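# Move the wooden block from bench onto the cart

## Task

Pick up the wooden block from the bench and put it down lying flat on the floor of the cart, at the cart's handle end next to the profiles. The drop flap must stay open, and anything already achieved must still hold when you finish. At the end the robot releases the block, backs off with both hands empty and away from the cart, stays upright and untilted, and is in contact with nothing.

## Robot and tools

Robot: a Rainbow Robotics RB-Y1 on a two-wheel differential base with two rear casters. It cannot drive sideways. The base is 0.58 m wide, extends 0.10 m in front of the drive axle and 0.57 m behind it, and sweeps a 0.58 m radius when turning in place. Above it sits a folding leg and torso, a head with head_camera, and two 7-joint arms, each with a parallel gripper and a wrist camera (left_wrist_camera, right_wrist_camera) whose case juts out sideways and can collide with things.

Frames, all in metres: the base frame has its origin on the floor midway between the drive wheels, with x forward, y to the left and z up. chest, left_hand and right_hand are reported in this frame. A hand point lies between its finger pads; the fingers extend along the hand's -z axis and close along its x axis. Reported hand positions can be off, more so at full reach or under load. base_odometry is measured in the frame the base had at the start. It only counts wheel rotation, so wheel slip shows up as travel or as a false turn. Heading is in radians, positive to the left.

move: a single action. It can be "base" and/or "joints", optionally with "min_time_s" or "contact_limits". It can also be "target", alone or with "min_time_s", or "contact_limits" on its own. An action with none of these just reports state and images.
- base: {"x_m_s", "turn_rad_s", "for_s"} are velocities, not positions. x_m_s is forward speed, from 0.005 to 0.4 m/s in either sign, or 0. turn_rad_s is yaw rate, positive to the left, from 0.02 to 1.509 in either sign, or 0. for_s runs from 0.1 to 5 s. A velocity you omit is 0. Acceleration is 0.4 m/s² (0.5 rad/s² when turning), so coasting adds up to 1 s (3.1 s for a turn). The base does not stop on hitting furniture.
- joints: a single flat object that maps joint names to absolute targets, covering both arms, torso, head and grippers in one place. Angles are in radians and grippers in metres of pad opening, 0 to 0.1. Ranges: torso_squat_rad 0 to 1.2, torso_shift_rad -0.3 to 0.6, torso_pitch_rad -0.2 to 1.4 (positive leans forward), torso_yaw_rad -1.5 to 1.5 (raise both arms at least 0.2 rad sideways first). Shoulder pitch ±2.356, where negative swings the arm forward. left_shoulder_roll_rad 0 to 3.141; right_shoulder_roll_rad -3.141 to 0, where the sign moves each arm outward. Shoulder yaw ±2.094. Elbow -2.617 to 0.01, where negative bends. Forearm roll ±3.141. Wrist pitch -1.57 to 1.919. Hand roll ±2.705. head_pan_rad ±0.523, head_tilt_rad -0.35 to 1.57 (positive looks down). The torso also has combined limits: squat+shift<=1.52; squat-shift+pitch<=1.57; shift+0.5pitch-0.4squat<=0.7; shift+0.3pitch-0.5squat<=0.39. Breaking one leaves the torso "off_target", and a leg beyond these limits counts as a fall.
- target: an absolute pose for one hand in the base frame. "side" is "left" or "right". x, y, z are in metres (-3 to 3). quat_wxyz is in the same form the hand lines print. It is solved into joint angles once, so the hand follows an arc. Split long moves into short steps. It is refused while another move is still running.
- min_time_s (0.1 to 8) sets a minimum duration for arm, head and torso motions. No action may last more than 15 s.
- contact_limits: gripper motor current in mA, 200 to 672.5, per gripper key. It lowers the grip force and stays in effect until you change it.
- cameras: a list chosen from the camera names or "all"; [] returns no images. blocking: false makes the call return after about 0.5 s while motion continues.

wait(seconds 0 to 10, cameras) reports state without commanding anything. stop(cameras) brakes every running motion. zoom_image(camera, region [x0,y0,x1,y1] in pixels, at most 504×504) enlarges part of the latest image. read_manual only returns licence texts. finished_scene(scene) ends the current scene and cannot be undone. Pass the current scene number, and call it only once the goal holds and will keep holding.

Results: "move" reads "done", or else the worst status among the motions. Hand statuses are "reached" (within 10 mm and 2°), "short" (with the remaining distance), or "refused" (with a reason, and nothing moves). Joint statuses include done, off_target (came to rest away from the target and may still be pushing), contact_stop (torso only), time_out, limit_stop_at_<name> (the self-collision guard or a built-in limit), not_followed (the arm-on-arm check blocked the command) and torque_fault. After a refusal or an unplanned stop, any later move, wait or finished_scene calls in the same reply are skipped. on_its_own lists what the robot did that you did not command. lidar_m gives 12 distances in 30° sectors, counter-clockwise from straight ahead, taken in a plane 0.23 m above the floor. motor_effort is wheel load in percent; at rest, above about 30 means the robot is pushing on something. wheel_motors_off=1 means the wheels stalled and were switched off for 2 s. The result also carries joint torques, external torques, wrist force and torque (raw and offset), and motor temperatures.

Grasping: command an opening at least 0.005 m narrower than the block. The gripper then reports off_target or done, and both are normal. Arms are rated for 3 kg each.

Avoid: dropping the block or releasing it while it moves; slamming it down; letting the two arms hit or squeeze each other (a hard press ends the scene); a gripper closing on the other hand's fingers; driving into furniture, or catching the upper body under a table edge, which can tip the robot; carrying heavy loads far in front of the wheels; hard stops while driving forward; pressing against things, which can cause a torque fault (a 10 s freeze); and keeping arms stretched out or pushing for long periods, which overheats motors (above 80 °C the brakes lock). Loose objects can occasionally be nudged by outside pushes.

Each tool is called after ">>>" as name([rows], argument=value, ...), one row to a line, values as JSON.

## Session

>>> move(joints={"head_tilt_rad": 0.75})

>>> move(joints={"head_tilt_rad": 0.6, "head_pan_rad": 0.52}, cameras=["head_camera"])

>>> move(joints={"head_tilt_rad": 0.6, "head_pan_rad": -0.52}, cameras=["head_camera"])

Scene clock: 0.87 s.
Joint torques (N m): left_arm=[-1.61 -0.52 1.04 -0.55 0 -0.58 0.05] | right_arm=[-3.98 -0.3 -0.43 -1.3 -0.05 -0.56 -0.08]
External joint torques (N m): left_arm=[-0.23 -0.66 1.03 0.01 -0.01 -0.15 0.06] | right_arm=[-0.38 0.81 -0.39 0.33 -0.12 0.04 -0.09]
Motor temperatures (°C): left_arm=[30 28 32 36 34 33 38] | right_arm=[34 30 32 30 35 36 34]
Wrist force (N): left_arm=[-0.2 0.6 -7.5] | right_arm=[-2.9 1.3 -4.9]
Wrist torque (N m): left_arm=[-0.21 0.12 0.12] | right_arm=[-0.12 -0.12 -0.07]
Wrist force, peak (N): left_arm=[0.1 1.6 -7.9] | right_arm=[-2.9 0.8 -5.4]
move: done
base_odometry: x=+0.000 y=+0.000 heading=+0.000
lidar_m: 0.75 1.03 1.57 4.57 1.51 1.08 1.02 1.07 1.44 3.63 1.09 0.78
base_status: not commanded
joint_positions: torso_squat_rad=+0.350 torso_shift_rad=+0.000 torso_pitch_rad=+0.000 torso_yaw_rad=+0.000 left_shoulder_pitch_rad=+0.037 left_shoulder_roll_rad=+0.004 left_shoulder_yaw_rad=-0.043 left_elbow_rad=-0.196 left_forearm_roll_rad=-0.014 left_wrist_pitch_rad=+0.002 left_hand_roll_rad=+0.027 left_gripper_m=+0.099 right_shoulder_pitch_rad=-0.040 right_shoulder_roll_rad=-0.021 right_shoulder_yaw_rad=-0.018 right_elbow_rad=-0.235 right_forearm_roll_rad=+0.049 right_wrist_pitch_rad=-0.014 right_hand_roll_rad=+0.035 right_gripper_m=+0.099 head_pan_rad=+0.000 head_tilt_rad=+0.750
joint_status: all done
wheel_motors_off: 0
motor_effort: left_wheel=+0(1) right_wheel=+0(2)
chest: x=-0.2280 y=+0.0001 z=+1.2475 quat_wxyz=(+1.000, +0.000, +0.000, +0.000) (m; base frame)
left_hand: x=-0.1598 y=+0.2200 z=+0.5653 quat_wxyz=(+0.997, +0.000, -0.079, -0.009) (m; base frame)
right_hand: x=-0.0823 y=-0.2360 z=+0.5770 quat_wxyz=(+0.989, -0.016, -0.142, +0.041) (m; base frame)
pictures: head_camera, left_wrist_camera, right_wrist_camera
camera_calibration:
head_camera: T_world_to_cam=[[-0.00287247, -0.999504, -0.0313571, 0.0440107], [-0.638739, 0.0259608, -0.768985, 1.03318], [0.769418, 0.0178201, -0.638497, 1.02793], [0, 0, 0, 1]] pos_world=[-0.130844, -0.00115112, 1.45221]
left_wrist_camera: T_world_to_cam=[[0.988724, 0.00955725, 0.149443, 0.0708295], [-0.0605519, -0.88722, 0.457355, -0.0439141], [0.13696, -0.461247, -0.876637, 0.69141], [0, 0, 0, 1]] pos_world=[-0.167385, 0.279272, 0.615616]
right_wrist_camera: T_world_to_cam=[[-0.945892, -0.11441, -0.303643, 0.0691098], [-0.245093, 0.865166, 0.437513, -0.0414065], [0.212646, 0.488261, -0.846394, 0.69334], [0, 0, 0, 1]] pos_world=[-0.0922137, -0.2948, 0.62594]

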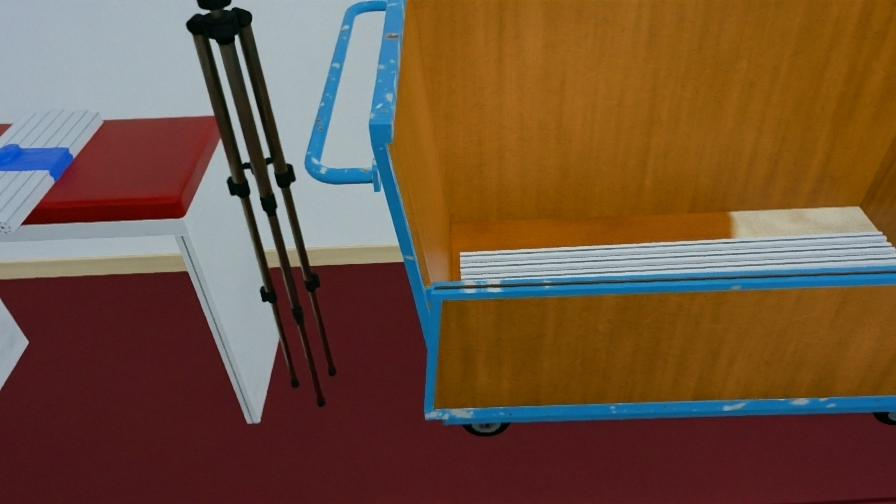

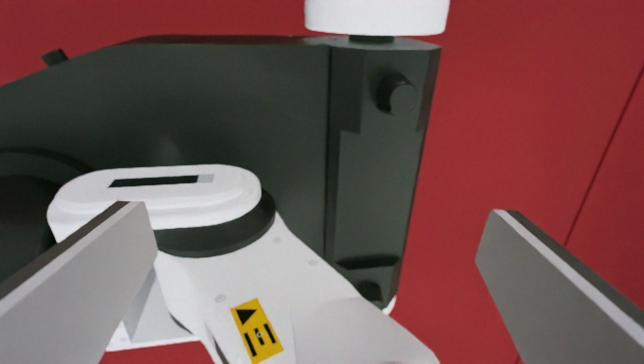

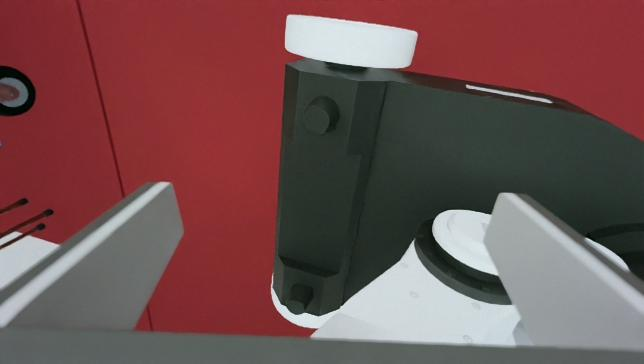

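Scene clock: 1.87 s.
Joint torques (N m): left_arm=[-1.38 -0.65 0.65 -0.54 -0.1 -0.76 -0.1] | right_arm=[-3.32 -0.37 -0.51 -1.42 -0.04 -0.55 -0.02]
External joint torques (N m): left_arm=[0.01 -0.8 0.63 0.02 -0.1 -0.34 -0.1] | right_arm=[0.28 0.75 -0.47 0.21 -0.1 0.04 -0.04]
Motor temperatures (°C): left_arm=[30 28 32 36 34 33 38] | right_arm=[34 30 32 30 35 36 34]
Wrist force (N): left_arm=[-0.2 1.7 -7.6] | right_arm=[-2.5 1.3 -4.9]
Wrist torque (N m): left_arm=[-0.33 0.12 0.05] | right_arm=[-0.14 -0.09 -0.11]
Wrist force, peak (N): left_arm=[-0.7 1.3 -8.3] | right_arm=[-2.9 1.1 -5.3]
move: done
base_odometry: x=+0.000 y=+0.000 heading=+0.000
lidar_m: 0.74 1.02 1.56 4.57 1.51 1.09 1.02 1.07 1.41 3.60 1.10 0.79
base_status: not commanded
joint_positions: torso_squat_rad=+0.350 torso_shift_rad=+0.000 torso_pitch_rad=+0.000 torso_yaw_rad=+0.000 left_shoulder_pitch_rad=+0.037 left_shoulder_roll_rad=+0.004 left_shoulder_yaw_rad=-0.043 left_elbow_rad=-0.196 left_forearm_roll_rad=-0.014 left_wrist_pitch_rad=+0.002 left_hand_roll_rad=+0.027 left_gripper_m=+0.099 right_shoulder_pitch_rad=-0.040 right_shoulder_roll_rad=-0.021 right_shoulder_yaw_rad=-0.018 right_elbow_rad=-0.235 right_forearm_roll_rad=+0.049 right_wrist_pitch_rad=-0.014 right_hand_roll_rad=+0.035 right_gripper_m=+0.099 head_pan_rad=+0.520 head_tilt_rad=+0.600
joint_status: all done
wheel_motors_off: 0
motor_effort: left_wheel=+0(1) right_wheel=-1(2)
chest: x=-0.2280 y=+0.0001 z=+1.2475 quat_wxyz=(+1.000, +0.000, +0.000, +0.000) (m; base frame)
left_hand: x=-0.1598 y=+0.2200 z=+0.5653 quat_wxyz=(+0.997, +0.000, -0.079, -0.009) (m; base frame)
right_hand: x=-0.0823 y=-0.2360 z=+0.5770 quat_wxyz=(+0.989, -0.016, -0.142, +0.041) (m; base frame)
pictures: head_camera
camera_calibration:
head_camera: T_world_to_cam=[[0.498213, -0.866484, -0.0314502, 0.14729], [-0.461322, -0.234191, -0.855767, 1.19539], [0.734143, 0.440863, -0.516405, 0.843793], [0, 0, 0, 1]] pos_world=[-0.141388, 0.0355768, 1.46335]

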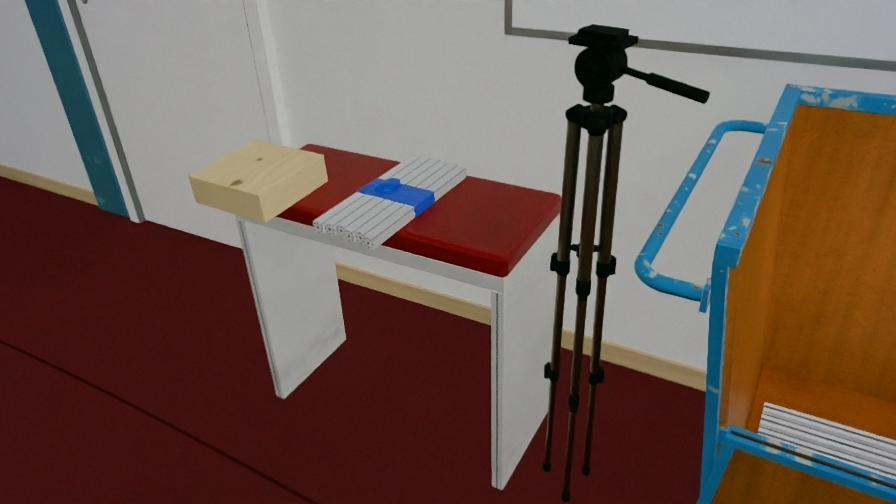

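Scene clock: 3.23 s.
Joint torques (N m): left_arm=[-1.82 -0.41 0.88 -0.59 -0.07 -0.62 0.02] | right_arm=[-3.89 -0.66 -0.56 -1.33 -0.07 -0.59 0.05]
External joint torques (N m): left_arm=[-0.44 -0.56 0.86 -0.03 -0.07 -0.2 0.03] | right_arm=[-0.29 0.46 -0.52 0.3 -0.14 0.01 0.03]
Motor temperatures (°C): left_arm=[30 28 32 36 34 33 38] | right_arm=[34 30 32 30 35 36 34]
Wrist force (N): left_arm=[0.1 1.7 -7.3] | right_arm=[-1.9 0.9 -5.1]
Wrist torque (N m): left_arm=[-0.32 0.20 0.10] | right_arm=[-0.10 0.00 -0.09]
Wrist force, peak (N): left_arm=[0.3 1.8 -8.1] | right_arm=[-2.9 1.1 -5.5]
move: done
base_odometry: x=+0.000 y=+0.000 heading=+0.000
lidar_m: 0.75 1.04 1.57 4.57 1.51 1.07 1.02 1.08 1.44 3.60 1.09 0.78
base_status: not commanded
joint_positions: torso_squat_rad=+0.350 torso_shift_rad=+0.000 torso_pitch_rad=+0.000 torso_yaw_rad=+0.000 left_shoulder_pitch_rad=+0.037 left_shoulder_roll_rad=+0.004 left_shoulder_yaw_rad=-0.043 left_elbow_rad=-0.196 left_forearm_roll_rad=-0.014 left_wrist_pitch_rad=+0.002 left_hand_roll_rad=+0.027 left_gripper_m=+0.099 right_shoulder_pitch_rad=-0.040 right_shoulder_roll_rad=-0.021 right_shoulder_yaw_rad=-0.018 right_elbow_rad=-0.235 right_forearm_roll_rad=+0.049 right_wrist_pitch_rad=-0.014 right_hand_roll_rad=+0.035 right_gripper_m=+0.099 head_pan_rad=-0.520 head_tilt_rad=+0.600
joint_status: all done
wheel_motors_off: 0
motor_effort: left_wheel=+0(1) right_wheel=+0(2)
chest: x=-0.2280 y=+0.0001 z=+1.2475 quat_wxyz=(+1.000, +0.000, +0.000, +0.000) (m; base frame)
left_hand: x=-0.1598 y=+0.2200 z=+0.5653 quat_wxyz=(+0.997, +0.000, -0.079, -0.009) (m; base frame)
right_hand: x=-0.0823 y=-0.2360 z=+0.5770 quat_wxyz=(+0.989, -0.016, -0.142, +0.041) (m; base frame)
pictures: head_camera
camera_calibration:
head_camera: T_world_to_cam=[[-0.495067, -0.868285, -0.0314512, -0.0572399], [-0.435413, 0.279258, -0.855821, 1.2007], [0.75188, -0.409995, -0.516314, 0.847468], [0, 0, 0, 1]] pos_world=[-0.142731, -0.0375481, 1.46335]

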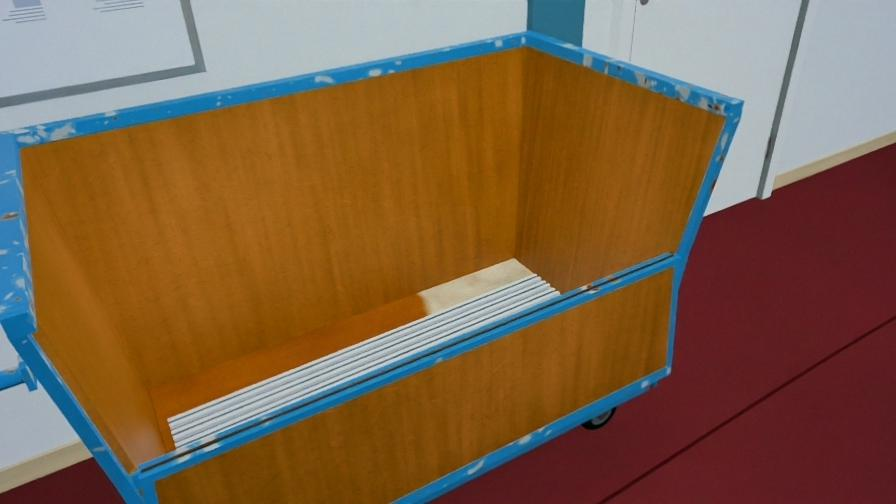

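>>> move(base={"turn_rad_s": 0.8, "for_s": 1.963}, joints={"head_pan_rad": 0, "head_tilt_rad": 0.7}, cameras=[])

>>> move(base={"x_m_s": 0.4, "for_s": 3.667}, cameras=[])

>>> move(base={"turn_rad_s": -0.8, "for_s": 1.963}, cameras=["head_camera"])

Scene clock: 26.00 s.
Joint torques (N m): left_arm=[-1.87 -0.8 0.87 -0.51 0.02 -0.65 -0.08] | right_arm=[-3.87 -0.79 -0.57 -1.31 -0.03 -0.6 0.01]
External joint torques (N m): left_arm=[-0.49 -0.95 0.86 0.04 0.02 -0.22 -0.07] | right_arm=[-0.27 0.32 -0.53 0.32 -0.09 -0.01 0]
Motor temperatures (°C): left_arm=[30 28 32 35 34 33 38] | right_arm=[34 30 32 30 35 36 34]
Wrist force (N): left_arm=[-0.4 1.1 -7.7] | right_arm=[-3.0 0.9 -4.9]
Wrist torque (N m): left_arm=[-0.24 0.06 0.08] | right_arm=[-0.07 -0.13 -0.08]
Wrist force, peak (N): left_arm=[0.2 1.5 -8.5] | right_arm=[-2.8 1.6 -5.5]
move: done
base_odometry: x=+0.000 y=+0.000 heading=+1.573
lidar_m: 4.37 1.50 1.07 1.01 1.06 1.42 3.72 1.10 0.80 0.76 1.03 1.57
base_status: done (sent for 1.97 of 1.97 s)
joint_positions: torso_squat_rad=+0.350 torso_shift_rad=+0.000 torso_pitch_rad=+0.000 torso_yaw_rad=+0.000 left_shoulder_pitch_rad=+0.037 left_shoulder_roll_rad=+0.004 left_shoulder_yaw_rad=-0.043 left_elbow_rad=-0.196 left_forearm_roll_rad=-0.014 left_wrist_pitch_rad=+0.002 left_hand_roll_rad=+0.027 left_gripper_m=+0.099 right_shoulder_pitch_rad=-0.040 right_shoulder_roll_rad=-0.021 right_shoulder_yaw_rad=-0.018 right_elbow_rad=-0.235 right_forearm_roll_rad=+0.049 right_wrist_pitch_rad=-0.014 right_hand_roll_rad=+0.035 right_gripper_m=+0.099 head_pan_rad=+0.000 head_tilt_rad=+0.700
joint_status: all done
wheel_motors_off: 0
motor_effort: left_wheel=+6(33) right_wheel=+20(51)
chest: x=-0.2280 y=+0.0001 z=+1.2475 quat_wxyz=(+1.000, +0.000, +0.000, +0.000) (m; base frame)
left_hand: x=-0.1598 y=+0.2200 z=+0.5653 quat_wxyz=(+0.997, +0.000, -0.079, -0.009) (m; base frame)
right_hand: x=-0.0823 y=-0.2360 z=+0.5770 quat_wxyz=(+0.989, -0.016, -0.142, +0.041) (m; base frame)
pictures: none
No camera images: "cameras" was empty.

Scene clock: 31.00 s.
Joint torques (N m): left_arm=[-0.94 -0.65 0.37 -0.49 0.01 -0.63 0.02] | right_arm=[-3.15 -0.43 -0.8 -1.3 -0.16 -0.71 0.06]
External joint torques (N m): left_arm=[0.44 -0.8 0.36 0.06 0 -0.21 0.02] | right_arm=[0.45 0.68 -0.76 0.33 -0.22 -0.11 0.05]
Motor temperatures (°C): left_arm=[30 28 32 35 34 33 37] | right_arm=[34 30 32 30 35 36 34]
Wrist force (N): left_arm=[0.1 0.8 -8.0] | right_arm=[-2.5 1.1 -4.8]
Wrist torque (N m): left_arm=[-0.20 0.19 0.07] | right_arm=[-0.10 -0.06 -0.10]
Wrist force, peak (N): left_arm=[-0.1 1.9 -8.3] | right_arm=[-3.1 1.5 -5.2]
move: done
base_odometry: x=-0.004 y=+1.467 heading=+1.574
lidar_m: 4.13 1.54 1.09 1.04 1.09 1.50 3.86 1.32 1.29 0.90 1.54 2.06
base_status: done (sent for 3.67 of 3.67 s)
joint_positions: torso_squat_rad=+0.350 torso_shift_rad=+0.000 torso_pitch_rad=+0.000 torso_yaw_rad=+0.000 left_shoulder_pitch_rad=+0.037 left_shoulder_roll_rad=+0.004 left_shoulder_yaw_rad=-0.043 left_elbow_rad=-0.196 left_forearm_roll_rad=-0.014 left_wrist_pitch_rad=+0.002 left_hand_roll_rad=+0.027 left_gripper_m=+0.099 right_shoulder_pitch_rad=-0.040 right_shoulder_roll_rad=-0.021 right_shoulder_yaw_rad=-0.018 right_elbow_rad=-0.235 right_forearm_roll_rad=+0.049 right_wrist_pitch_rad=-0.014 right_hand_roll_rad=+0.035 right_gripper_m=+0.099 head_pan_rad=+0.000 head_tilt_rad=+0.700
joint_status: not commanded
wheel_motors_off: 0
motor_effort: left_wheel=+17(48) right_wheel=-14(47)
chest: x=-0.2280 y=+0.0001 z=+1.2475 quat_wxyz=(+1.000, +0.000, +0.000, +0.000) (m; base frame)
left_hand: x=-0.1597 y=+0.2200 z=+0.5653 quat_wxyz=(+0.997, +0.000, -0.079, -0.009) (m; base frame)
right_hand: x=-0.0823 y=-0.2360 z=+0.5770 quat_wxyz=(+0.989, -0.016, -0.142, +0.041) (m; base frame)
pictures: none
No camera images: "cameras" was empty.

Scene clock: 34.93 s.
Joint torques (N m): left_arm=[-1.7 -0.84 0.88 -0.47 -0.01 -0.73 0.01] | right_arm=[-3.22 -0.37 -0.81 -1.13 -0.21 -0.57 -0.07]
External joint torques (N m): left_arm=[-0.32 -0.98 0.87 0.09 -0.01 -0.31 0.02] | right_arm=[0.37 0.75 -0.77 0.5 -0.27 0.03 -0.09]
Motor temperatures (°C): left_arm=[30 28 32 35 34 33 37] | right_arm=[34 30 32 30 35 36 34]
Wrist force (N): left_arm=[-0.7 1.8 -7.7] | right_arm=[-2.5 1.6 -4.6]
Wrist torque (N m): left_arm=[-0.35 0.06 0.07] | right_arm=[-0.16 -0.07 -0.08]
Wrist force, peak (N): left_arm=[-0.4 1.7 -8.2] | right_arm=[-3.1 1.0 -5.2]
move: done
base_odometry: x=-0.004 y=+1.466 heading=+0.001
lidar_m: 0.90 1.54 2.04 4.13 1.55 1.11 1.04 1.10 1.47 3.69 1.43 1.28
base_status: done (sent for 1.97 of 1.97 s)
joint_positions: torso_squat_rad=+0.350 torso_shift_rad=+0.000 torso_pitch_rad=+0.000 torso_yaw_rad=+0.000 left_shoulder_pitch_rad=+0.037 left_shoulder_roll_rad=+0.004 left_shoulder_yaw_rad=-0.043 left_elbow_rad=-0.196 left_forearm_roll_rad=-0.014 left_wrist_pitch_rad=+0.002 left_hand_roll_rad=+0.027 left_gripper_m=+0.099 right_shoulder_pitch_rad=-0.040 right_shoulder_roll_rad=-0.021 right_shoulder_yaw_rad=-0.018 right_elbow_rad=-0.235 right_forearm_roll_rad=+0.049 right_wrist_pitch_rad=-0.014 right_hand_roll_rad=+0.035 right_gripper_m=+0.099 head_pan_rad=+0.000 head_tilt_rad=+0.700
joint_status: not commanded
wheel_motors_off: 0
motor_effort: left_wheel=+22(45) right_wheel=+2(50)
chest: x=-0.2280 y=+0.0001 z=+1.2475 quat_wxyz=(+1.000, +0.000, +0.000, +0.000) (m; base frame)
left_hand: x=-0.1598 y=+0.2200 z=+0.5653 quat_wxyz=(+0.997, +0.000, -0.079, -0.009) (m; base frame)
right_hand: x=-0.0823 y=-0.2359 z=+0.5770 quat_wxyz=(+0.989, -0.016, -0.142, +0.041) (m; base frame)
pictures: head_camera
camera_calibration:
head_camera: T_world_to_cam=[[-0.00130483, -0.999504, -0.0314619, 0.0443844], [-0.59956, 0.0259618, -0.799908, 1.08603], [0.800329, 0.0178195, -0.599297, 0.977478], [0, 0, 0, 1]] pos_world=[-0.131105, -0.00125112, 1.45592]

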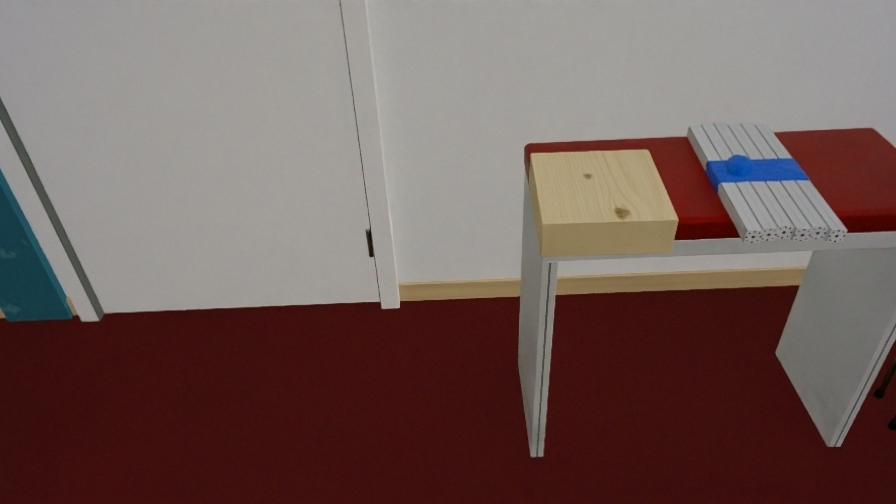

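>>> move(base={"x_m_s": 0.3, "for_s": 2.0}, joints={"torso_squat_rad": 0.9, "head_tilt_rad": 0.9, "head_pan_rad": -0.4}, cameras=[])

>>> move(target={"side": "right", "x": 0.13, "y": -0.268, "z": 0.748, "quat_wxyz": [0.7071, 0, -0.7071, 0]})

Scene clock: 42.50 s.
Joint torques (N m): left_arm=[-0.85 -0.88 0.58 -0.35 -0.04 -0.63 -0.04] | right_arm=[-2.99 -0.45 -0.69 -1.45 0.04 -0.57 -0.01]
External joint torques (N m): left_arm=[0.53 -1.03 0.57 0.21 -0.04 -0.21 -0.03] | right_arm=[0.6 0.66 -0.65 0.18 -0.02 0.03 -0.02]
Motor temperatures (°C): left_arm=[30 28 32 35 34 33 37] | right_arm=[34 30 32 30 35 36 34]
Wrist force (N): left_arm=[-0.2 2.0 -7.5] | right_arm=[-2.5 1.3 -4.5]
Wrist torque (N m): left_arm=[-0.39 0.13 0.07] | right_arm=[-0.10 -0.11 -0.10]
Wrist force, peak (N): left_arm=[-0.4 1.5 -8.5] | right_arm=[-2.9 1.0 -5.8]
move: done
base_odometry: x=+0.596 y=+1.467 heading=+0.000
lidar_m: 0.51 0.87 1.24 3.14 2.44 1.73 1.66 1.72 2.29 1.42 0.93 0.32
base_status: done (sent for 2 of 2 s)
joint_positions: torso_squat_rad=+0.900 torso_shift_rad=+0.000 torso_pitch_rad=+0.000 torso_yaw_rad=+0.000 left_shoulder_pitch_rad=+0.037 left_shoulder_roll_rad=+0.004 left_shoulder_yaw_rad=-0.043 left_elbow_rad=-0.196 left_forearm_roll_rad=-0.014 left_wrist_pitch_rad=+0.002 left_hand_roll_rad=+0.027 left_gripper_m=+0.099 right_shoulder_pitch_rad=-0.040 right_shoulder_roll_rad=-0.021 right_shoulder_yaw_rad=-0.018 right_elbow_rad=-0.235 right_forearm_roll_rad=+0.049 right_wrist_pitch_rad=-0.014 right_hand_roll_rad=+0.035 right_gripper_m=+0.099 head_pan_rad=-0.400 head_tilt_rad=+0.900
joint_status: all done
wheel_motors_off: 0
motor_effort: left_wheel=-10(49) right_wheel=+12(47)
chest: x=-0.2279 y=+0.0001 z=+1.0251 quat_wxyz=(+1.000, +0.000, +0.000, +0.000) (m; base frame)
left_hand: x=-0.1597 y=+0.2200 z=+0.3429 quat_wxyz=(+0.997, +0.000, -0.079, -0.009) (m; base frame)
right_hand: x=-0.0823 y=-0.2360 z=+0.3546 quat_wxyz=(+0.989, -0.016, -0.142, +0.041) (m; base frame)
pictures: none
No camera images: "cameras" was empty.

Scene clock: 44.73 s.
Joint torques (N m): left_arm=[-1.05 -0.66 0.48 -0.46 -0.06 -0.69 -0.14] | right_arm=[-1.22 -3.16 -1.05 -10.12 0.19 -1.7 -0.04]
External joint torques (N m): left_arm=[0.33 -0.81 0.47 0.1 -0.07 -0.27 -0.13] | right_arm=[0.5 -0.92 0.57 -0.7 0.09 0.18 -0.09]
Motor temperatures (°C): left_arm=[30 28 32 35 34 33 37] | right_arm=[34 30 32 30 35 36 34]
Wrist force (N): left_arm=[-0.1 1.5 -7.9] | right_arm=[-7.1 0.9 0.6]
Wrist torque (N m): left_arm=[-0.31 0.16 0.08] | right_arm=[-0.18 -0.37 -0.13]
Wrist force, peak (N): left_arm=[0.2 1.6 -8.2] | right_arm=[-7.6 1.0 1.6]
move: done
base_odometry: x=+0.596 y=+1.467 heading=+0.000
lidar_m: 0.50 0.88 1.23 3.15 2.44 1.73 1.65 1.73 2.30 1.41 0.93 0.32
base_status: not commanded
joint_positions: torso_squat_rad=+0.900 torso_shift_rad=+0.000 torso_pitch_rad=+0.000 torso_yaw_rad=+0.000 left_shoulder_pitch_rad=+0.037 left_shoulder_roll_rad=+0.004 left_shoulder_yaw_rad=-0.043 left_elbow_rad=-0.196 left_forearm_roll_rad=-0.014 left_wrist_pitch_rad=+0.002 left_hand_roll_rad=+0.027 left_gripper_m=+0.099 right_shoulder_pitch_rad=+0.525 right_shoulder_roll_rad=-0.141 right_shoulder_yaw_rad=+0.089 right_elbow_rad=-1.785 right_forearm_roll_rad=+0.087 right_wrist_pitch_rad=-0.300 right_hand_roll_rad=-0.207 right_gripper_m=+0.099 head_pan_rad=-0.400 head_tilt_rad=+0.900
joint_status: all done
wheel_motors_off: 0
motor_effort: left_wheel=-11(12) right_wheel=+13(14)
chest: x=-0.2280 y=+0.0001 z=+1.0251 quat_wxyz=(+1.000, +0.000, +0.000, +0.000) (m; base frame)
left_hand: x=-0.1597 y=+0.2200 z=+0.3429 quat_wxyz=(+0.997, +0.000, -0.079, -0.009) (m; base frame)
right_hand: x=+0.1299 y=-0.2681 z=+0.7481 quat_wxyz=(+0.707, +0.000, -0.708, +0.000) (m; base frame)
right_hand_status: reached (checked arc, planned for 1.9 s): 0 mm and 0.1 deg off.
pictures: head_camera, left_wrist_camera, right_wrist_camera
camera_calibration:
head_camera: T_world_to_cam=[[-0.396198, -0.917656, -0.0305688, -0.0450173], [-0.677462, 0.314642, -0.664865, 0.726607], [0.619736, -0.242709, -0.746337, 0.987187], [0, 0, 0, 1]] pos_world=[-0.137383, -0.030332, 1.21849]
left_wrist_camera: T_world_to_cam=[[0.988718, 0.00947006, 0.149489, 0.103973], [-0.0606496, -0.887221, 0.45734, 0.0577089], [0.136961, -0.461247, -0.876637, 0.496386], [0, 0, 0, 1]] pos_world=[-0.167286, 0.279173, 0.393216]
right_wrist_camera: T_world_to_cam=[[0.0276059, -0.0289544, -0.999199, 0.734921], [-0.506127, 0.861579, -0.0389498, 0.352928], [0.862017, 0.506797, 0.00913001, 0.0892803], [0, 0, 0, 1]] pos_world=[0.0813771, -0.328043, 0.747264]

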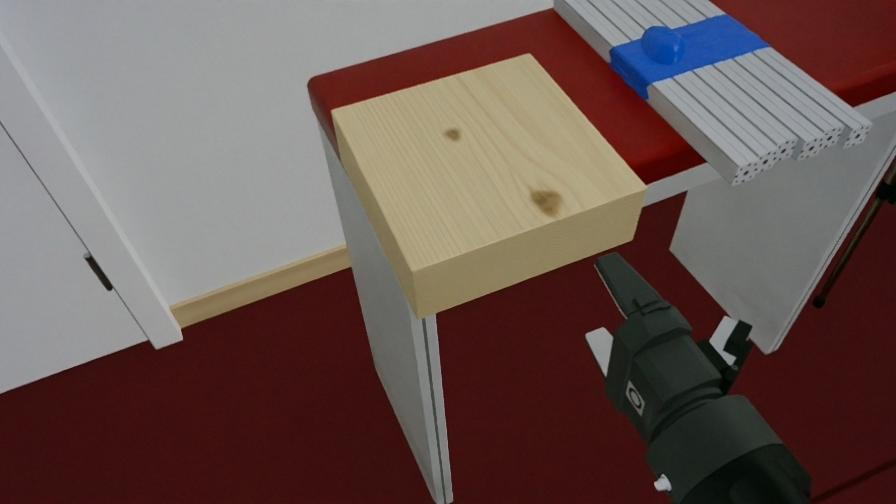

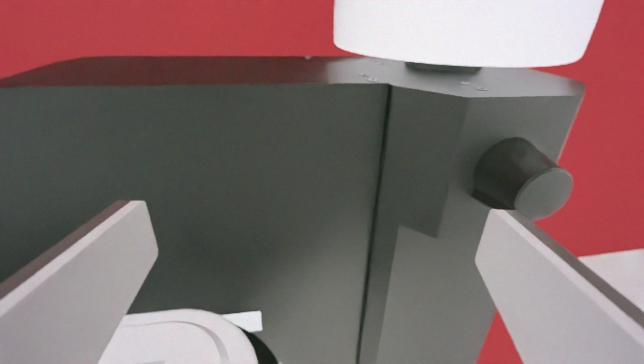

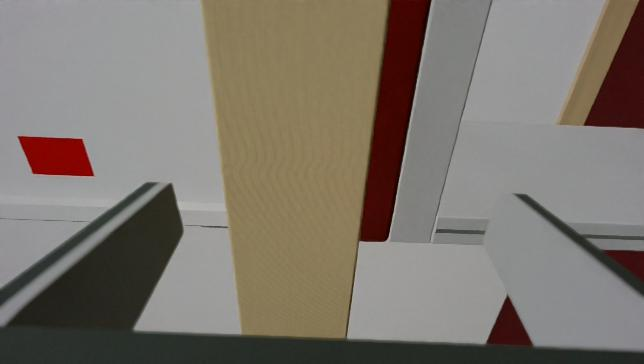

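>>> move(target={"side": "right", "x": 0.245, "y": -0.252, "z": 0.757, "quat_wxyz": [0.7071, 0, -0.7071, 0]}, min_time_s=1.5)

>>> zoom_image(camera="head_camera", region=[400, 100, 896, 504])

Scene clock: 49.07 s.
Joint torques (N m): left_arm=[-1.37 -0.89 0.88 -0.53 -0.08 -0.6 0.01] | right_arm=[-9.65 0.29 -2.95 -9.77 0.3 -1.79 0.3]
External joint torques (N m): left_arm=[0 -1.04 0.87 0.03 -0.09 -0.17 0.02] | right_arm=[-1.19 2.11 -1.94 0.11 0.13 0.1 0.25]
Motor temperatures (°C): left_arm=[30 28 32 35 34 33 37] | right_arm=[34 30 32 30 35 36 34]
Wrist force (N): left_arm=[-0.2 1.8 -7.0] | right_arm=[-6.5 0.6 0.9]
Wrist torque (N m): left_arm=[-0.36 0.14 0.09] | right_arm=[-0.11 -0.44 -0.11]
Wrist force, peak (N): left_arm=[-0.1 1.3 -8.6] | right_arm=[-9.0 -2.4 13.4]
move: done
base_odometry: x=+0.596 y=+1.467 heading=+0.000
lidar_m: 0.49 0.89 1.22 3.18 2.46 1.73 1.66 1.72 2.29 1.42 0.93 0.33
base_status: not commanded
joint_positions: torso_squat_rad=+0.900 torso_shift_rad=+0.000 torso_pitch_rad=+0.000 torso_yaw_rad=+0.000 left_shoulder_pitch_rad=+0.037 left_shoulder_roll_rad=+0.004 left_shoulder_yaw_rad=-0.043 left_elbow_rad=-0.196 left_forearm_roll_rad=-0.014 left_wrist_pitch_rad=+0.002 left_hand_roll_rad=+0.027 left_gripper_m=+0.099 right_shoulder_pitch_rad=+0.136 right_shoulder_roll_rad=-0.082 right_shoulder_yaw_rad=+0.021 right_elbow_rad=-1.540 right_forearm_roll_rad=+0.094 right_wrist_pitch_rad=-0.163 right_hand_roll_rad=-0.175 right_gripper_m=+0.099 head_pan_rad=-0.400 head_tilt_rad=+0.900
joint_status: all done
wheel_motors_off: 0
motor_effort: left_wheel=-11(12) right_wheel=+13(19)
chest: x=-0.2280 y=+0.0001 z=+1.0251 quat_wxyz=(+1.000, +0.000, +0.000, +0.000) (m; base frame)
left_hand: x=-0.1597 y=+0.2200 z=+0.3428 quat_wxyz=(+0.997, +0.000, -0.079, -0.009) (m; base frame)
right_hand: x=+0.2449 y=-0.2520 z=+0.7570 quat_wxyz=(+0.707, +0.000, -0.707, +0.000) (m; base frame)
right_hand_status: reached (checked arc, planned for 1.5 s): 0 mm and 0.0 deg off.
pictures: head_camera, left_wrist_camera, right_wrist_camera
camera_calibration:
head_camera: T_world_to_cam=[[-0.396202, -0.917653, -0.0306238, -0.0449506], [-0.677404, 0.314662, -0.664915, 0.726676], [0.619797, -0.242696, -0.746291, 0.987139], [0, 0, 0, 1]] pos_world=[-0.137383, -0.030332, 1.21849]
left_wrist_camera: T_world_to_cam=[[0.988718, 0.00947006, 0.149489, 0.103973], [-0.0606496, -0.887221, 0.45734, 0.0577089], [0.136961, -0.461247, -0.876637, 0.496386], [0, 0, 0, 1]] pos_world=[-0.167286, 0.279173, 0.393216]
right_wrist_camera: T_world_to_cam=[[0.0260837, -0.0292466, -0.999232, 0.741429], [-0.506963, 0.86111, -0.0384376, 0.397288], [0.861573, 0.507576, 0.00763401, -0.0167158], [0, 0, 0, 1]] pos_world=[0.196473, -0.31194, 0.756257]

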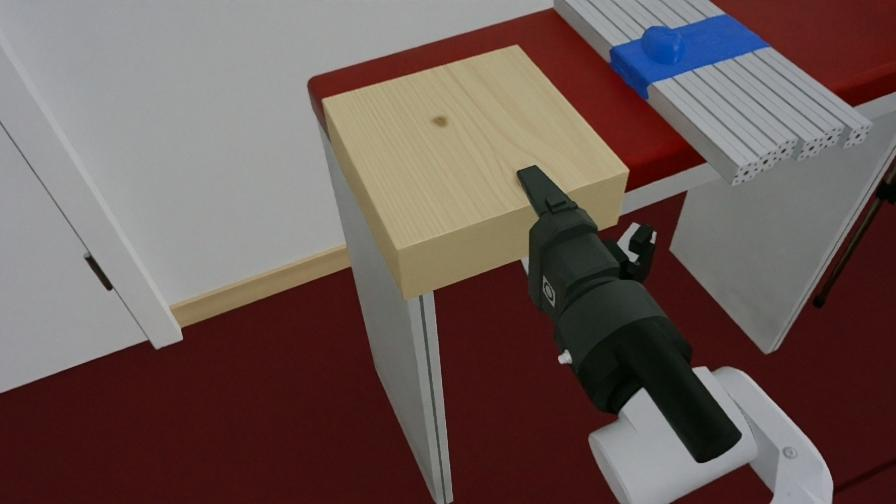

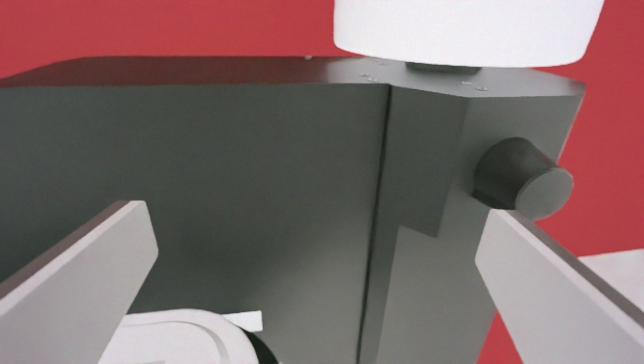

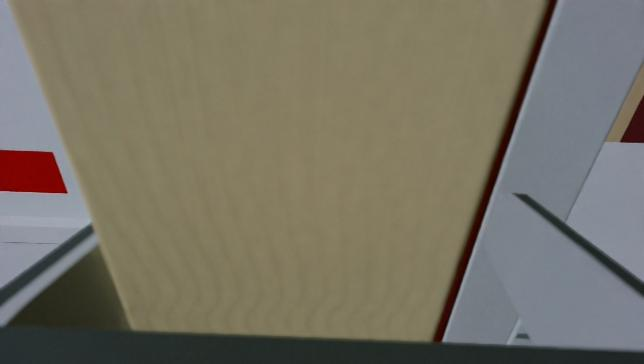

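Scaled by 1.016 from the camera's 896x504 image, which has a finer 1280x720 frame.

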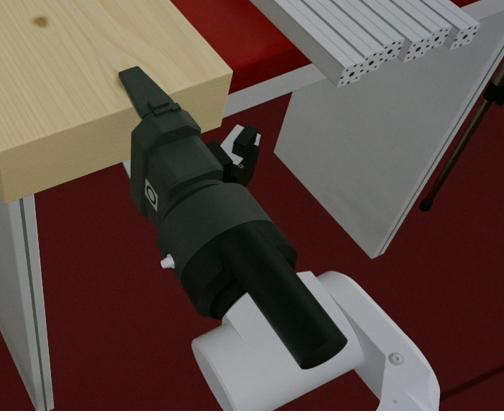

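>>> move(joints={"right_gripper_m": 0.02}, cameras=["right_wrist_camera"])

>>> move(target={"side": "right", "x": 0.235, "y": -0.252, "z": 0.837, "quat_wxyz": [0.7071, 0, -0.7071, 0]}, min_time_s=2)

Scene clock: 53.00 s.
Joint torques (N m): left_arm=[-1.33 -0.88 0.99 -0.55 -0.04 -0.58 0.07] | right_arm=[-2.56 0.46 -0.54 6.07 0.48 7.61 0.28]
External joint torques (N m): left_arm=[0.09 -1.02 0.98 0.02 -0.05 -0.15 0.08] | right_arm=[5.98 2.29 0.47 15.96 0.31 9.5 0.23]
Motor temperatures (°C): left_arm=[30 28 32 35 34 33 37] | right_arm=[34 30 32 30 35 36 34]
Wrist force (N): left_arm=[0.1 0.7 -6.9] | right_arm=[26.1 -2.2 27.0]
Wrist torque (N m): left_arm=[-0.22 0.17 0.10] | right_arm=[-0.12 -2.39 -0.49]
Wrist force, peak (N): left_arm=[-0.5 1.0 -8.7] | right_arm=[28.2 -2.8 28.2]
move: off_target
base_odometry: x=+0.596 y=+1.467 heading=+0.000
lidar_m: 0.51 0.88 1.22 3.15 2.43 1.73 1.65 1.72 2.29 1.41 0.94 0.32
base_status: not commanded
joint_positions: torso_squat_rad=+0.900 torso_shift_rad=-0.001 torso_pitch_rad=-0.001 torso_yaw_rad=+0.000 left_shoulder_pitch_rad=+0.037 left_shoulder_roll_rad=+0.004 left_shoulder_yaw_rad=-0.043 left_elbow_rad=-0.196 left_forearm_roll_rad=-0.014 left_wrist_pitch_rad=+0.002 left_hand_roll_rad=+0.027 left_gripper_m=+0.099 right_shoulder_pitch_rad=+0.134 right_shoulder_roll_rad=-0.082 right_shoulder_yaw_rad=+0.020 right_elbow_rad=-1.544 right_forearm_roll_rad=+0.094 right_wrist_pitch_rad=-0.165 right_hand_roll_rad=-0.175 right_gripper_m=+0.075 head_pan_rad=-0.400 head_tilt_rad=+0.900
joint_status: right_gripper_m off_target (ended at +0.075, target +0.020)
wheel_motors_off: 0
motor_effort: left_wheel=-11(12) right_wheel=+21(22)
chest: x=-0.2286 y=+0.0002 z=+1.0250 quat_wxyz=(+1.000, +0.000, -0.001, +0.000) (m; base frame)
left_hand: x=-0.1595 y=+0.2199 z=+0.3428 quat_wxyz=(+0.997, -0.001, -0.080, -0.009) (m; base frame)
right_hand: x=+0.2455 y=-0.2518 z=+0.7608 quat_wxyz=(+0.704, +0.000, -0.710, +0.001) (m; base frame)
pictures: right_wrist_camera
camera_calibration:
right_wrist_camera: T_world_to_cam=[[0.0353002, -0.0295794, -0.998939, 0.742609], [-0.507054, 0.860821, -0.0434077, 0.401352], [0.861191, 0.508048, 0.0153888, -0.0230037], [0, 0, 0, 1]] pos_world=[0.197103, -0.311839, 0.759597]

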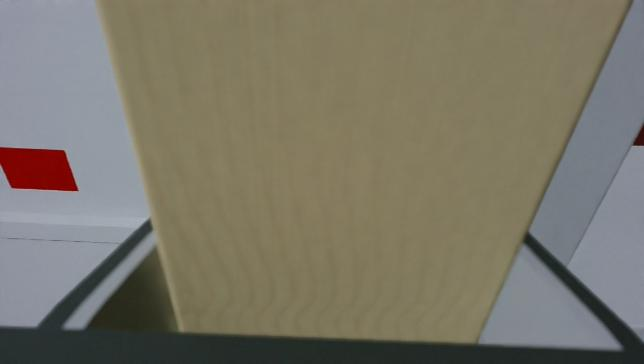

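Scene clock: 55.33 s.
Joint torques (N m): left_arm=[-1.38 -0.83 0.61 -0.5 -0.05 -0.74 0] | right_arm=[-18.42 -2.78 -2.1 -25.35 -0.43 -9.29 -0.82]
External joint torques (N m): left_arm=[-0.01 -0.99 0.6 0.05 -0.06 -0.32 0.01] | right_arm=[-10.85 -0.69 -0.51 -15.12 -0.71 -7.41 -0.87]
Motor temperatures (°C): left_arm=[30 28 32 35 34 33 37] | right_arm=[34 30 32 31 35 37 34]
Wrist force (N): left_arm=[-0.2 1.3 -7.7] | right_arm=[-28.4 1.4 0.3]
Wrist torque (N m): left_arm=[-0.33 0.15 0.11] | right_arm=[-0.09 2.10 0.55]
Wrist force, peak (N): left_arm=[0.3 1.5 -8.4] | right_arm=[26.8 -2.3 27.0]
move: done
base_odometry: x=+0.596 y=+1.467 heading=+0.001
lidar_m: 0.51 0.88 1.24 3.17 2.43 1.73 1.65 1.72 2.30 1.42 0.93 0.32
base_status: not commanded
joint_positions: torso_squat_rad=+0.900 torso_shift_rad=+0.000 torso_pitch_rad=+0.001 torso_yaw_rad=+0.000 left_shoulder_pitch_rad=+0.037 left_shoulder_roll_rad=+0.004 left_shoulder_yaw_rad=-0.043 left_elbow_rad=-0.196 left_forearm_roll_rad=-0.014 left_wrist_pitch_rad=+0.002 left_hand_roll_rad=+0.027 left_gripper_m=+0.099 right_shoulder_pitch_rad=+0.209 right_shoulder_roll_rad=-0.135 right_shoulder_yaw_rad=+0.056 right_elbow_rad=-1.914 right_forearm_roll_rad=+0.078 right_wrist_pitch_rad=+0.147 right_hand_roll_rad=-0.206 right_gripper_m=+0.074 head_pan_rad=-0.400 head_tilt_rad=+0.900
joint_status: all done
wheel_motors_off: 0
motor_effort: left_wheel=-11(12) right_wheel=+9(21)
chest: x=-0.2278 y=+0.0000 z=+1.0251 quat_wxyz=(+1.000, +0.000, +0.000, +0.000) (m; base frame)
left_hand: x=-0.1599 y=+0.2200 z=+0.3429 quat_wxyz=(+0.997, +0.000, -0.079, -0.009) (m; base frame)
right_hand: x=+0.2348 y=-0.2526 z=+0.8328 quat_wxyz=(+0.710, -0.001, -0.704, -0.001) (m; base frame)
right_hand_status: reached (checked arc, planned for 2.0 s): 4 mm and 0.5 deg off.
pictures: head_camera, left_wrist_camera, right_wrist_camera
camera_calibration:
head_camera: T_world_to_cam=[[-0.396091, -0.917703, -0.0305413, -0.0450139], [-0.677791, 0.314658, -0.664522, 0.726314], [0.619444, -0.242511, -0.746644, 0.987243], [0, 0, 0, 1]] pos_world=[-0.137083, -0.0304326, 1.2184]
left_wrist_camera: T_world_to_cam=[[0.988793, 0.00951805, 0.148988, 0.104366], [-0.0603551, -0.887291, 0.457244, 0.0578918], [0.136548, -0.461112, -0.876773, 0.496407], [0, 0, 0, 1]] pos_world=[-0.167486, 0.279273, 0.393216]
right_wrist_camera: T_world_to_cam=[[0.0169952, -0.0288295, -0.99944, 0.819776], [-0.505515, 0.862168, -0.0334659, 0.391474], [0.86265, 0.505801, 0.0000789668, -0.00264014], [0, 0, 0, 1]] pos_world=[0.186241, -0.312547, 0.832418]

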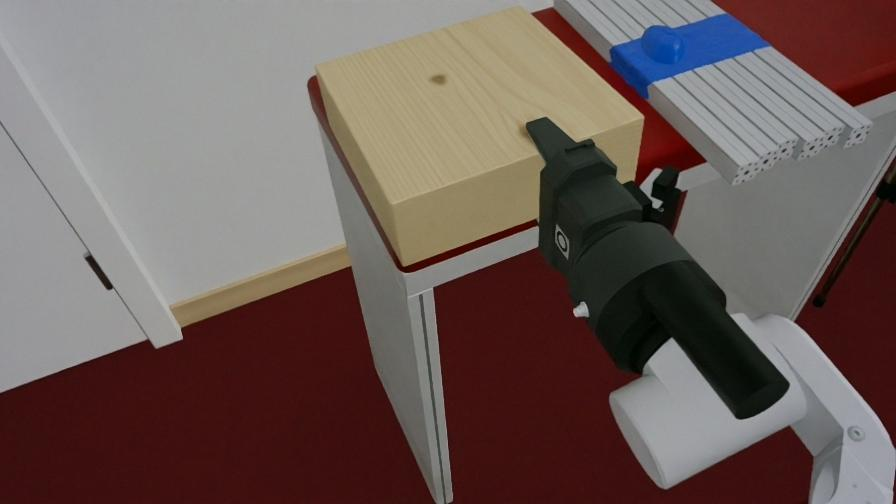

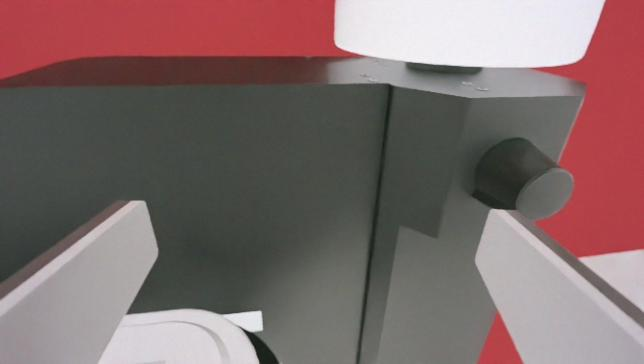

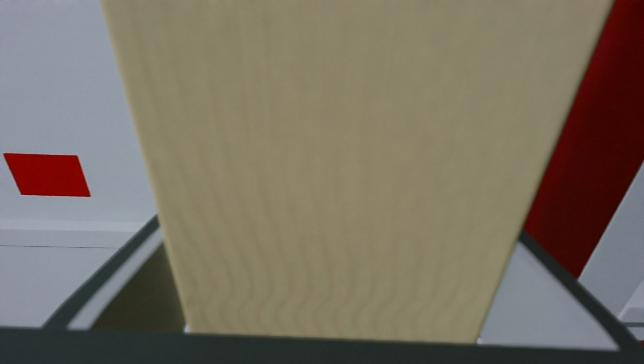

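>>> move(base={"x_m_s": -0.3, "for_s": 2.0}, cameras=["head_camera"])

>>> move(base={"turn_rad_s": 0.7, "for_s": 2.243}, joints={"torso_squat_rad": 0.5, "head_pan_rad": 0}, cameras=["head_camera"])

>>> move(base={"x_m_s": -0.35, "for_s": 3.79}, joints={"head_pan_rad": -0.25}, cameras=[])

>>> move(base={"turn_rad_s": -0.7, "for_s": 2.243})

Scene clock: 64.27 s.
Joint torques (N m): left_arm=[-2.09 -0.67 0.73 -0.39 -0.03 -0.76 -0.01] | right_arm=[-19.74 -2.61 -2.99 -25.14 -0.44 -9.3 -0.85]
External joint torques (N m): left_arm=[-0.73 -0.83 0.72 0.16 -0.03 -0.34 0] | right_arm=[-12.17 -0.52 -1.32 -14.92 -0.72 -7.42 -0.9]
Motor temperatures (°C): left_arm=[30 28 32 35 34 33 37] | right_arm=[34 30 32 32 35 38 34]
Wrist force (N): left_arm=[0.5 1.5 -7.7] | right_arm=[-28.8 2.5 -0.3]
Wrist torque (N m): left_arm=[-0.31 0.20 0.06] | right_arm=[-0.05 2.10 0.56]
Wrist force, peak (N): left_arm=[0.3 1.6 -8.3] | right_arm=[-29.8 1.2 -0.8]
move: done
base_odometry: x=-0.004 y=+1.467 heading=-0.001
lidar_m: 0.88 1.55 2.03 4.13 1.56 1.11 1.05 1.10 1.47 3.66 1.44 1.27
base_status: done (sent for 2 of 2 s)
joint_positions: torso_squat_rad=+0.900 torso_shift_rad=+0.000 torso_pitch_rad=+0.001 torso_yaw_rad=+0.000 left_shoulder_pitch_rad=+0.037 left_shoulder_roll_rad=+0.004 left_shoulder_yaw_rad=-0.043 left_elbow_rad=-0.196 left_forearm_roll_rad=-0.014 left_wrist_pitch_rad=+0.002 left_hand_roll_rad=+0.027 left_gripper_m=+0.099 right_shoulder_pitch_rad=+0.210 right_shoulder_roll_rad=-0.135 right_shoulder_yaw_rad=+0.056 right_elbow_rad=-1.914 right_forearm_roll_rad=+0.078 right_wrist_pitch_rad=+0.147 right_hand_roll_rad=-0.206 right_gripper_m=+0.074 head_pan_rad=-0.400 head_tilt_rad=+0.900
joint_status: not commanded
wheel_motors_off: 0
motor_effort: left_wheel=-16(30) right_wheel=+18(54)
chest: x=-0.2277 y=+0.0000 z=+1.0251 quat_wxyz=(+1.000, +0.000, +0.000, +0.000) (m; base frame)
left_hand: x=-0.1600 y=+0.2201 z=+0.3429 quat_wxyz=(+0.997, +0.000, -0.079, -0.009) (m; base frame)
right_hand: x=+0.2348 y=-0.2526 z=+0.8326 quat_wxyz=(+0.710, +0.000, -0.704, -0.001) (m; base frame)
pictures: head_camera
camera_calibration:
head_camera: T_world_to_cam=[[-0.396156, -0.917675, -0.0305452, -0.0449772], [-0.677853, 0.314741, -0.66442, 0.726251], [0.619335, -0.242509, -0.746735, 0.987278], [0, 0, 0, 1]] pos_world=[-0.136983, -0.0304323, 1.2184]

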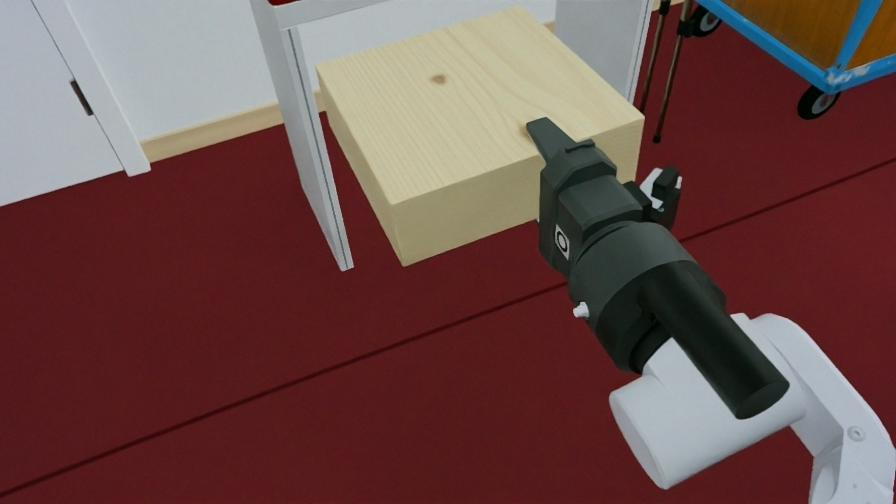

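Scene clock: 68.27 s.
Joint torques (N m): left_arm=[-1.65 -0.81 0.83 -0.33 -0.04 -0.61 -0.06] | right_arm=[-19.64 -2.26 -3.21 -24.8 -0.38 -9.25 -0.83]
External joint torques (N m): left_arm=[-0.29 -0.98 0.81 0.21 -0.05 -0.19 -0.05] | right_arm=[-12.07 -0.18 -1.63 -14.57 -0.66 -7.36 -0.88]
Motor temperatures (°C): left_arm=[30 28 32 35 34 33 37] | right_arm=[34 30 32 33 35 38 34]
Wrist force (N): left_arm=[-0.3 1.6 -8.0] | right_arm=[-28.4 0.1 -0.3]
Wrist torque (N m): left_arm=[-0.37 0.14 0.09] | right_arm=[-0.24 2.04 0.52]
Wrist force, peak (N): left_arm=[-0.4 1.7 -8.7] | right_arm=[-29.9 1.2 -0.6]
move: done
base_odometry: x=-0.004 y=+1.467 heading=+1.562
lidar_m: 4.14 1.53 1.10 1.04 1.08 1.45 3.72 1.45 1.29 0.93 1.54 2.06
base_status: done (sent for 2.23 of 2.23 s)
joint_positions: torso_squat_rad=+0.500 torso_shift_rad=+0.000 torso_pitch_rad=+0.001 torso_yaw_rad=+0.000 left_shoulder_pitch_rad=+0.037 left_shoulder_roll_rad=+0.004 left_shoulder_yaw_rad=-0.043 left_elbow_rad=-0.196 left_forearm_roll_rad=-0.014 left_wrist_pitch_rad=+0.002 left_hand_roll_rad=+0.027 left_gripper_m=+0.099 right_shoulder_pitch_rad=+0.210 right_shoulder_roll_rad=-0.135 right_shoulder_yaw_rad=+0.056 right_elbow_rad=-1.914 right_forearm_roll_rad=+0.078 right_wrist_pitch_rad=+0.147 right_hand_roll_rad=-0.206 right_gripper_m=+0.074 head_pan_rad=+0.000 head_tilt_rad=+0.900
joint_status: all done
wheel_motors_off: 0
motor_effort: left_wheel=+3(39) right_wheel=+19(47)
chest: x=-0.2276 y=+0.0000 z=+1.2043 quat_wxyz=(+1.000, +0.000, +0.000, +0.000) (m; base frame)
left_hand: x=-0.1599 y=+0.2201 z=+0.5220 quat_wxyz=(+0.997, +0.000, -0.079, -0.009) (m; base frame)
right_hand: x=+0.2348 y=-0.2526 z=+1.0117 quat_wxyz=(+0.711, +0.000, -0.704, -0.001) (m; base frame)
pictures: head_camera
camera_calibration:
head_camera: T_world_to_cam=[[-0.00757238, -0.999495, -0.0308521, 0.0406811], [-0.747053, 0.0261637, -0.664249, 0.830972], [0.664721, 0.0180182, -0.746874, 1.13054], [0, 0, 0, 1]] pos_world=[-0.130404, -0.00145102, 1.3976]

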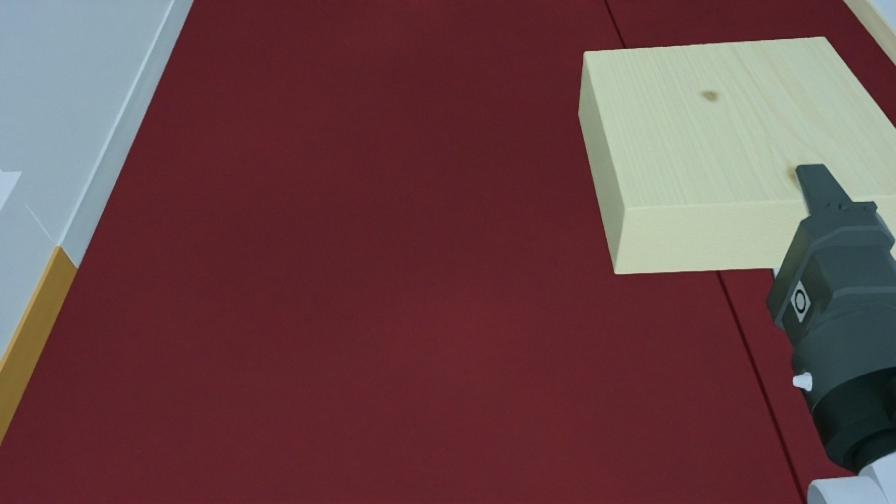

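Scene clock: 73.37 s.
Joint torques (N m): left_arm=[-1.85 -0.62 0.94 -0.38 -0.08 -0.7 0.01] | right_arm=[-19.85 -2.28 -3.17 -24.85 -0.41 -9.28 -0.89]
External joint torques (N m): left_arm=[-0.5 -0.78 0.92 0.17 -0.08 -0.28 0.02] | right_arm=[-12.27 -0.19 -1.58 -14.63 -0.69 -7.4 -0.94]
Motor temperatures (°C): left_arm=[30 28 32 35 34 33 37] | right_arm=[34 30 32 33 35 39 34]
Wrist force (N): left_arm=[-0.2 1.4 -7.0] | right_arm=[-28.3 1.7 0.3]
Wrist torque (N m): left_arm=[-0.30 0.14 0.05] | right_arm=[-0.01 2.02 0.55]
Wrist force, peak (N): left_arm=[-0.2 1.5 -8.6] | right_arm=[-30.0 2.2 -0.8]
move: done
base_odometry: x=-0.015 y=+0.137 heading=+1.564
lidar_m: 4.45 1.49 1.06 1.01 1.05 1.40 3.61 1.15 0.83 0.77 1.01 1.48
base_status: done (sent for 3.8 of 3.8 s)
joint_positions: torso_squat_rad=+0.500 torso_shift_rad=+0.000 torso_pitch_rad=+0.001 torso_yaw_rad=+0.000 left_shoulder_pitch_rad=+0.037 left_shoulder_roll_rad=+0.004 left_shoulder_yaw_rad=-0.043 left_elbow_rad=-0.196 left_forearm_roll_rad=-0.014 left_wrist_pitch_rad=+0.002 left_hand_roll_rad=+0.027 left_gripper_m=+0.099 right_shoulder_pitch_rad=+0.210 right_shoulder_roll_rad=-0.135 right_shoulder_yaw_rad=+0.056 right_elbow_rad=-1.914 right_forearm_roll_rad=+0.078 right_wrist_pitch_rad=+0.147 right_hand_roll_rad=-0.206 right_gripper_m=+0.074 head_pan_rad=-0.250 head_tilt_rad=+0.900
joint_status: all done
wheel_motors_off: 0
motor_effort: left_wheel=+23(41) right_wheel=-22(42)
chest: x=-0.2276 y=+0.0000 z=+1.2043 quat_wxyz=(+1.000, +0.000, +0.000, +0.000) (m; base frame)
left_hand: x=-0.1599 y=+0.2201 z=+0.5220 quat_wxyz=(+0.997, +0.000, -0.079, -0.009) (m; base frame)
right_hand: x=+0.2348 y=-0.2526 z=+1.0118 quat_wxyz=(+0.710, +0.000, -0.704, -0.001) (m; base frame)
pictures: none
No camera images: "cameras" was empty.

Scene clock: 77.43 s.
Joint torques (N m): left_arm=[-1.57 -0.81 0.8 -0.5 -0.11 -0.62 -0.05] | right_arm=[-19.96 -2.03 -3.31 -24.99 -0.48 -9.32 -0.91]
External joint torques (N m): left_arm=[-0.21 -0.97 0.79 0.05 -0.12 -0.19 -0.04] | right_arm=[-12.39 0.06 -1.72 -14.77 -0.76 -7.44 -0.96]
Motor temperatures (°C): left_arm=[30 28 32 35 34 32 37] | right_arm=[34 30 32 34 35 39 34]
Wrist force (N): left_arm=[0.2 1.5 -7.5] | right_arm=[-28.5 0.9 -0.2]
Wrist torque (N m): left_arm=[-0.35 0.16 0.13] | right_arm=[-0.26 2.01 0.54]
Wrist force, peak (N): left_arm=[-0.1 1.7 -8.4] | right_arm=[-29.3 2.7 -0.1]
move: done
base_odometry: x=-0.015 y=+0.136 heading=+0.001
lidar_m: 0.77 1.01 1.47 4.44 1.48 1.05 1.01 1.05 1.41 3.58 1.12 0.79
base_status: done (sent for 2.23 of 2.23 s)
joint_positions: torso_squat_rad=+0.500 torso_shift_rad=+0.000 torso_pitch_rad=+0.001 torso_yaw_rad=+0.000 left_shoulder_pitch_rad=+0.037 left_shoulder_roll_rad=+0.004 left_shoulder_yaw_rad=-0.043 left_elbow_rad=-0.196 left_forearm_roll_rad=-0.014 left_wrist_pitch_rad=+0.002 left_hand_roll_rad=+0.027 left_gripper_m=+0.099 right_shoulder_pitch_rad=+0.210 right_shoulder_roll_rad=-0.135 right_shoulder_yaw_rad=+0.057 right_elbow_rad=-1.914 right_forearm_roll_rad=+0.078 right_wrist_pitch_rad=+0.147 right_hand_roll_rad=-0.206 right_gripper_m=+0.074 head_pan_rad=-0.250 head_tilt_rad=+0.900
joint_status: not commanded
wheel_motors_off: 0
motor_effort: left_wheel=+22(52) right_wheel=+1(48)
chest: x=-0.2276 y=+0.0000 z=+1.2043 quat_wxyz=(+1.000, +0.000, +0.000, +0.000) (m; base frame)
left_hand: x=-0.1599 y=+0.2201 z=+0.5220 quat_wxyz=(+0.997, +0.000, -0.079, -0.009) (m; base frame)
right_hand: x=+0.2348 y=-0.2526 z=+1.0118 quat_wxyz=(+0.710, +0.000, -0.704, -0.001) (m; base frame)
pictures: head_camera, left_wrist_camera, right_wrist_camera
camera_calibration:
head_camera: T_world_to_cam=[[-0.254578, -0.966567, -0.030637, -0.0103437], [-0.717333, 0.209991, -0.664332, 0.837186], [0.648555, -0.147147, -0.74681, 1.12712], [0, 0, 0, 1]] pos_world=[-0.133092, -0.0199465, 1.3976]
left_wrist_camera: T_world_to_cam=[[0.988841, 0.00944592, 0.148678, 0.0778734], [-0.0602596, -0.887344, 0.457154, -0.0239641], [0.136247, -0.461012, -0.876872, 0.653503], [0, 0, 0, 1]] pos_world=[-0.167486, 0.279273, 0.572416]
right_wrist_camera: T_world_to_cam=[[0.0166398, -0.0288023, -0.999447, 0.998756], [-0.505678, 0.862081, -0.0332627, 0.39726], [0.862562, 0.505952, -0.000219832, -0.00228803], [0, 0, 0, 1]] pos_world=[0.18624, -0.312547, 1.01142]

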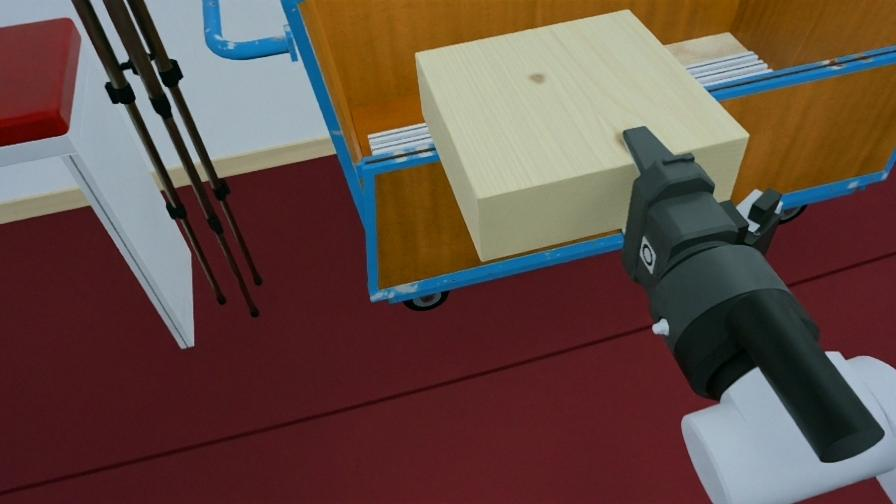

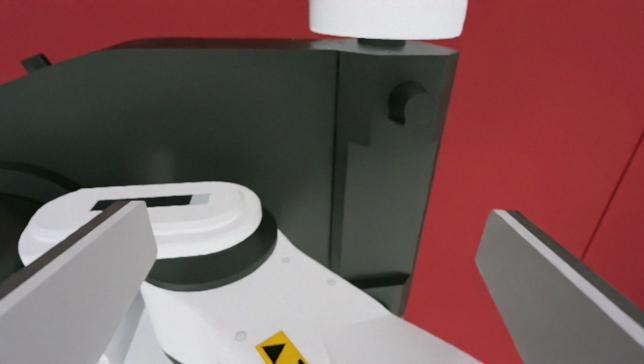

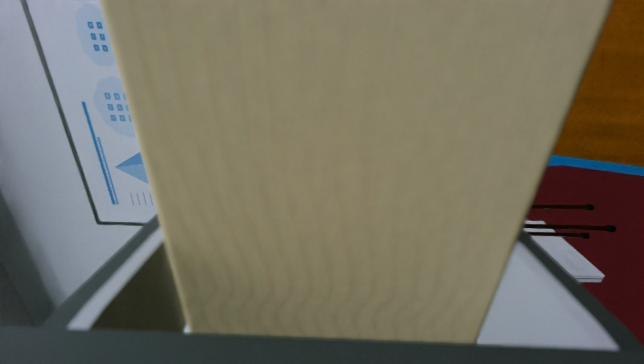

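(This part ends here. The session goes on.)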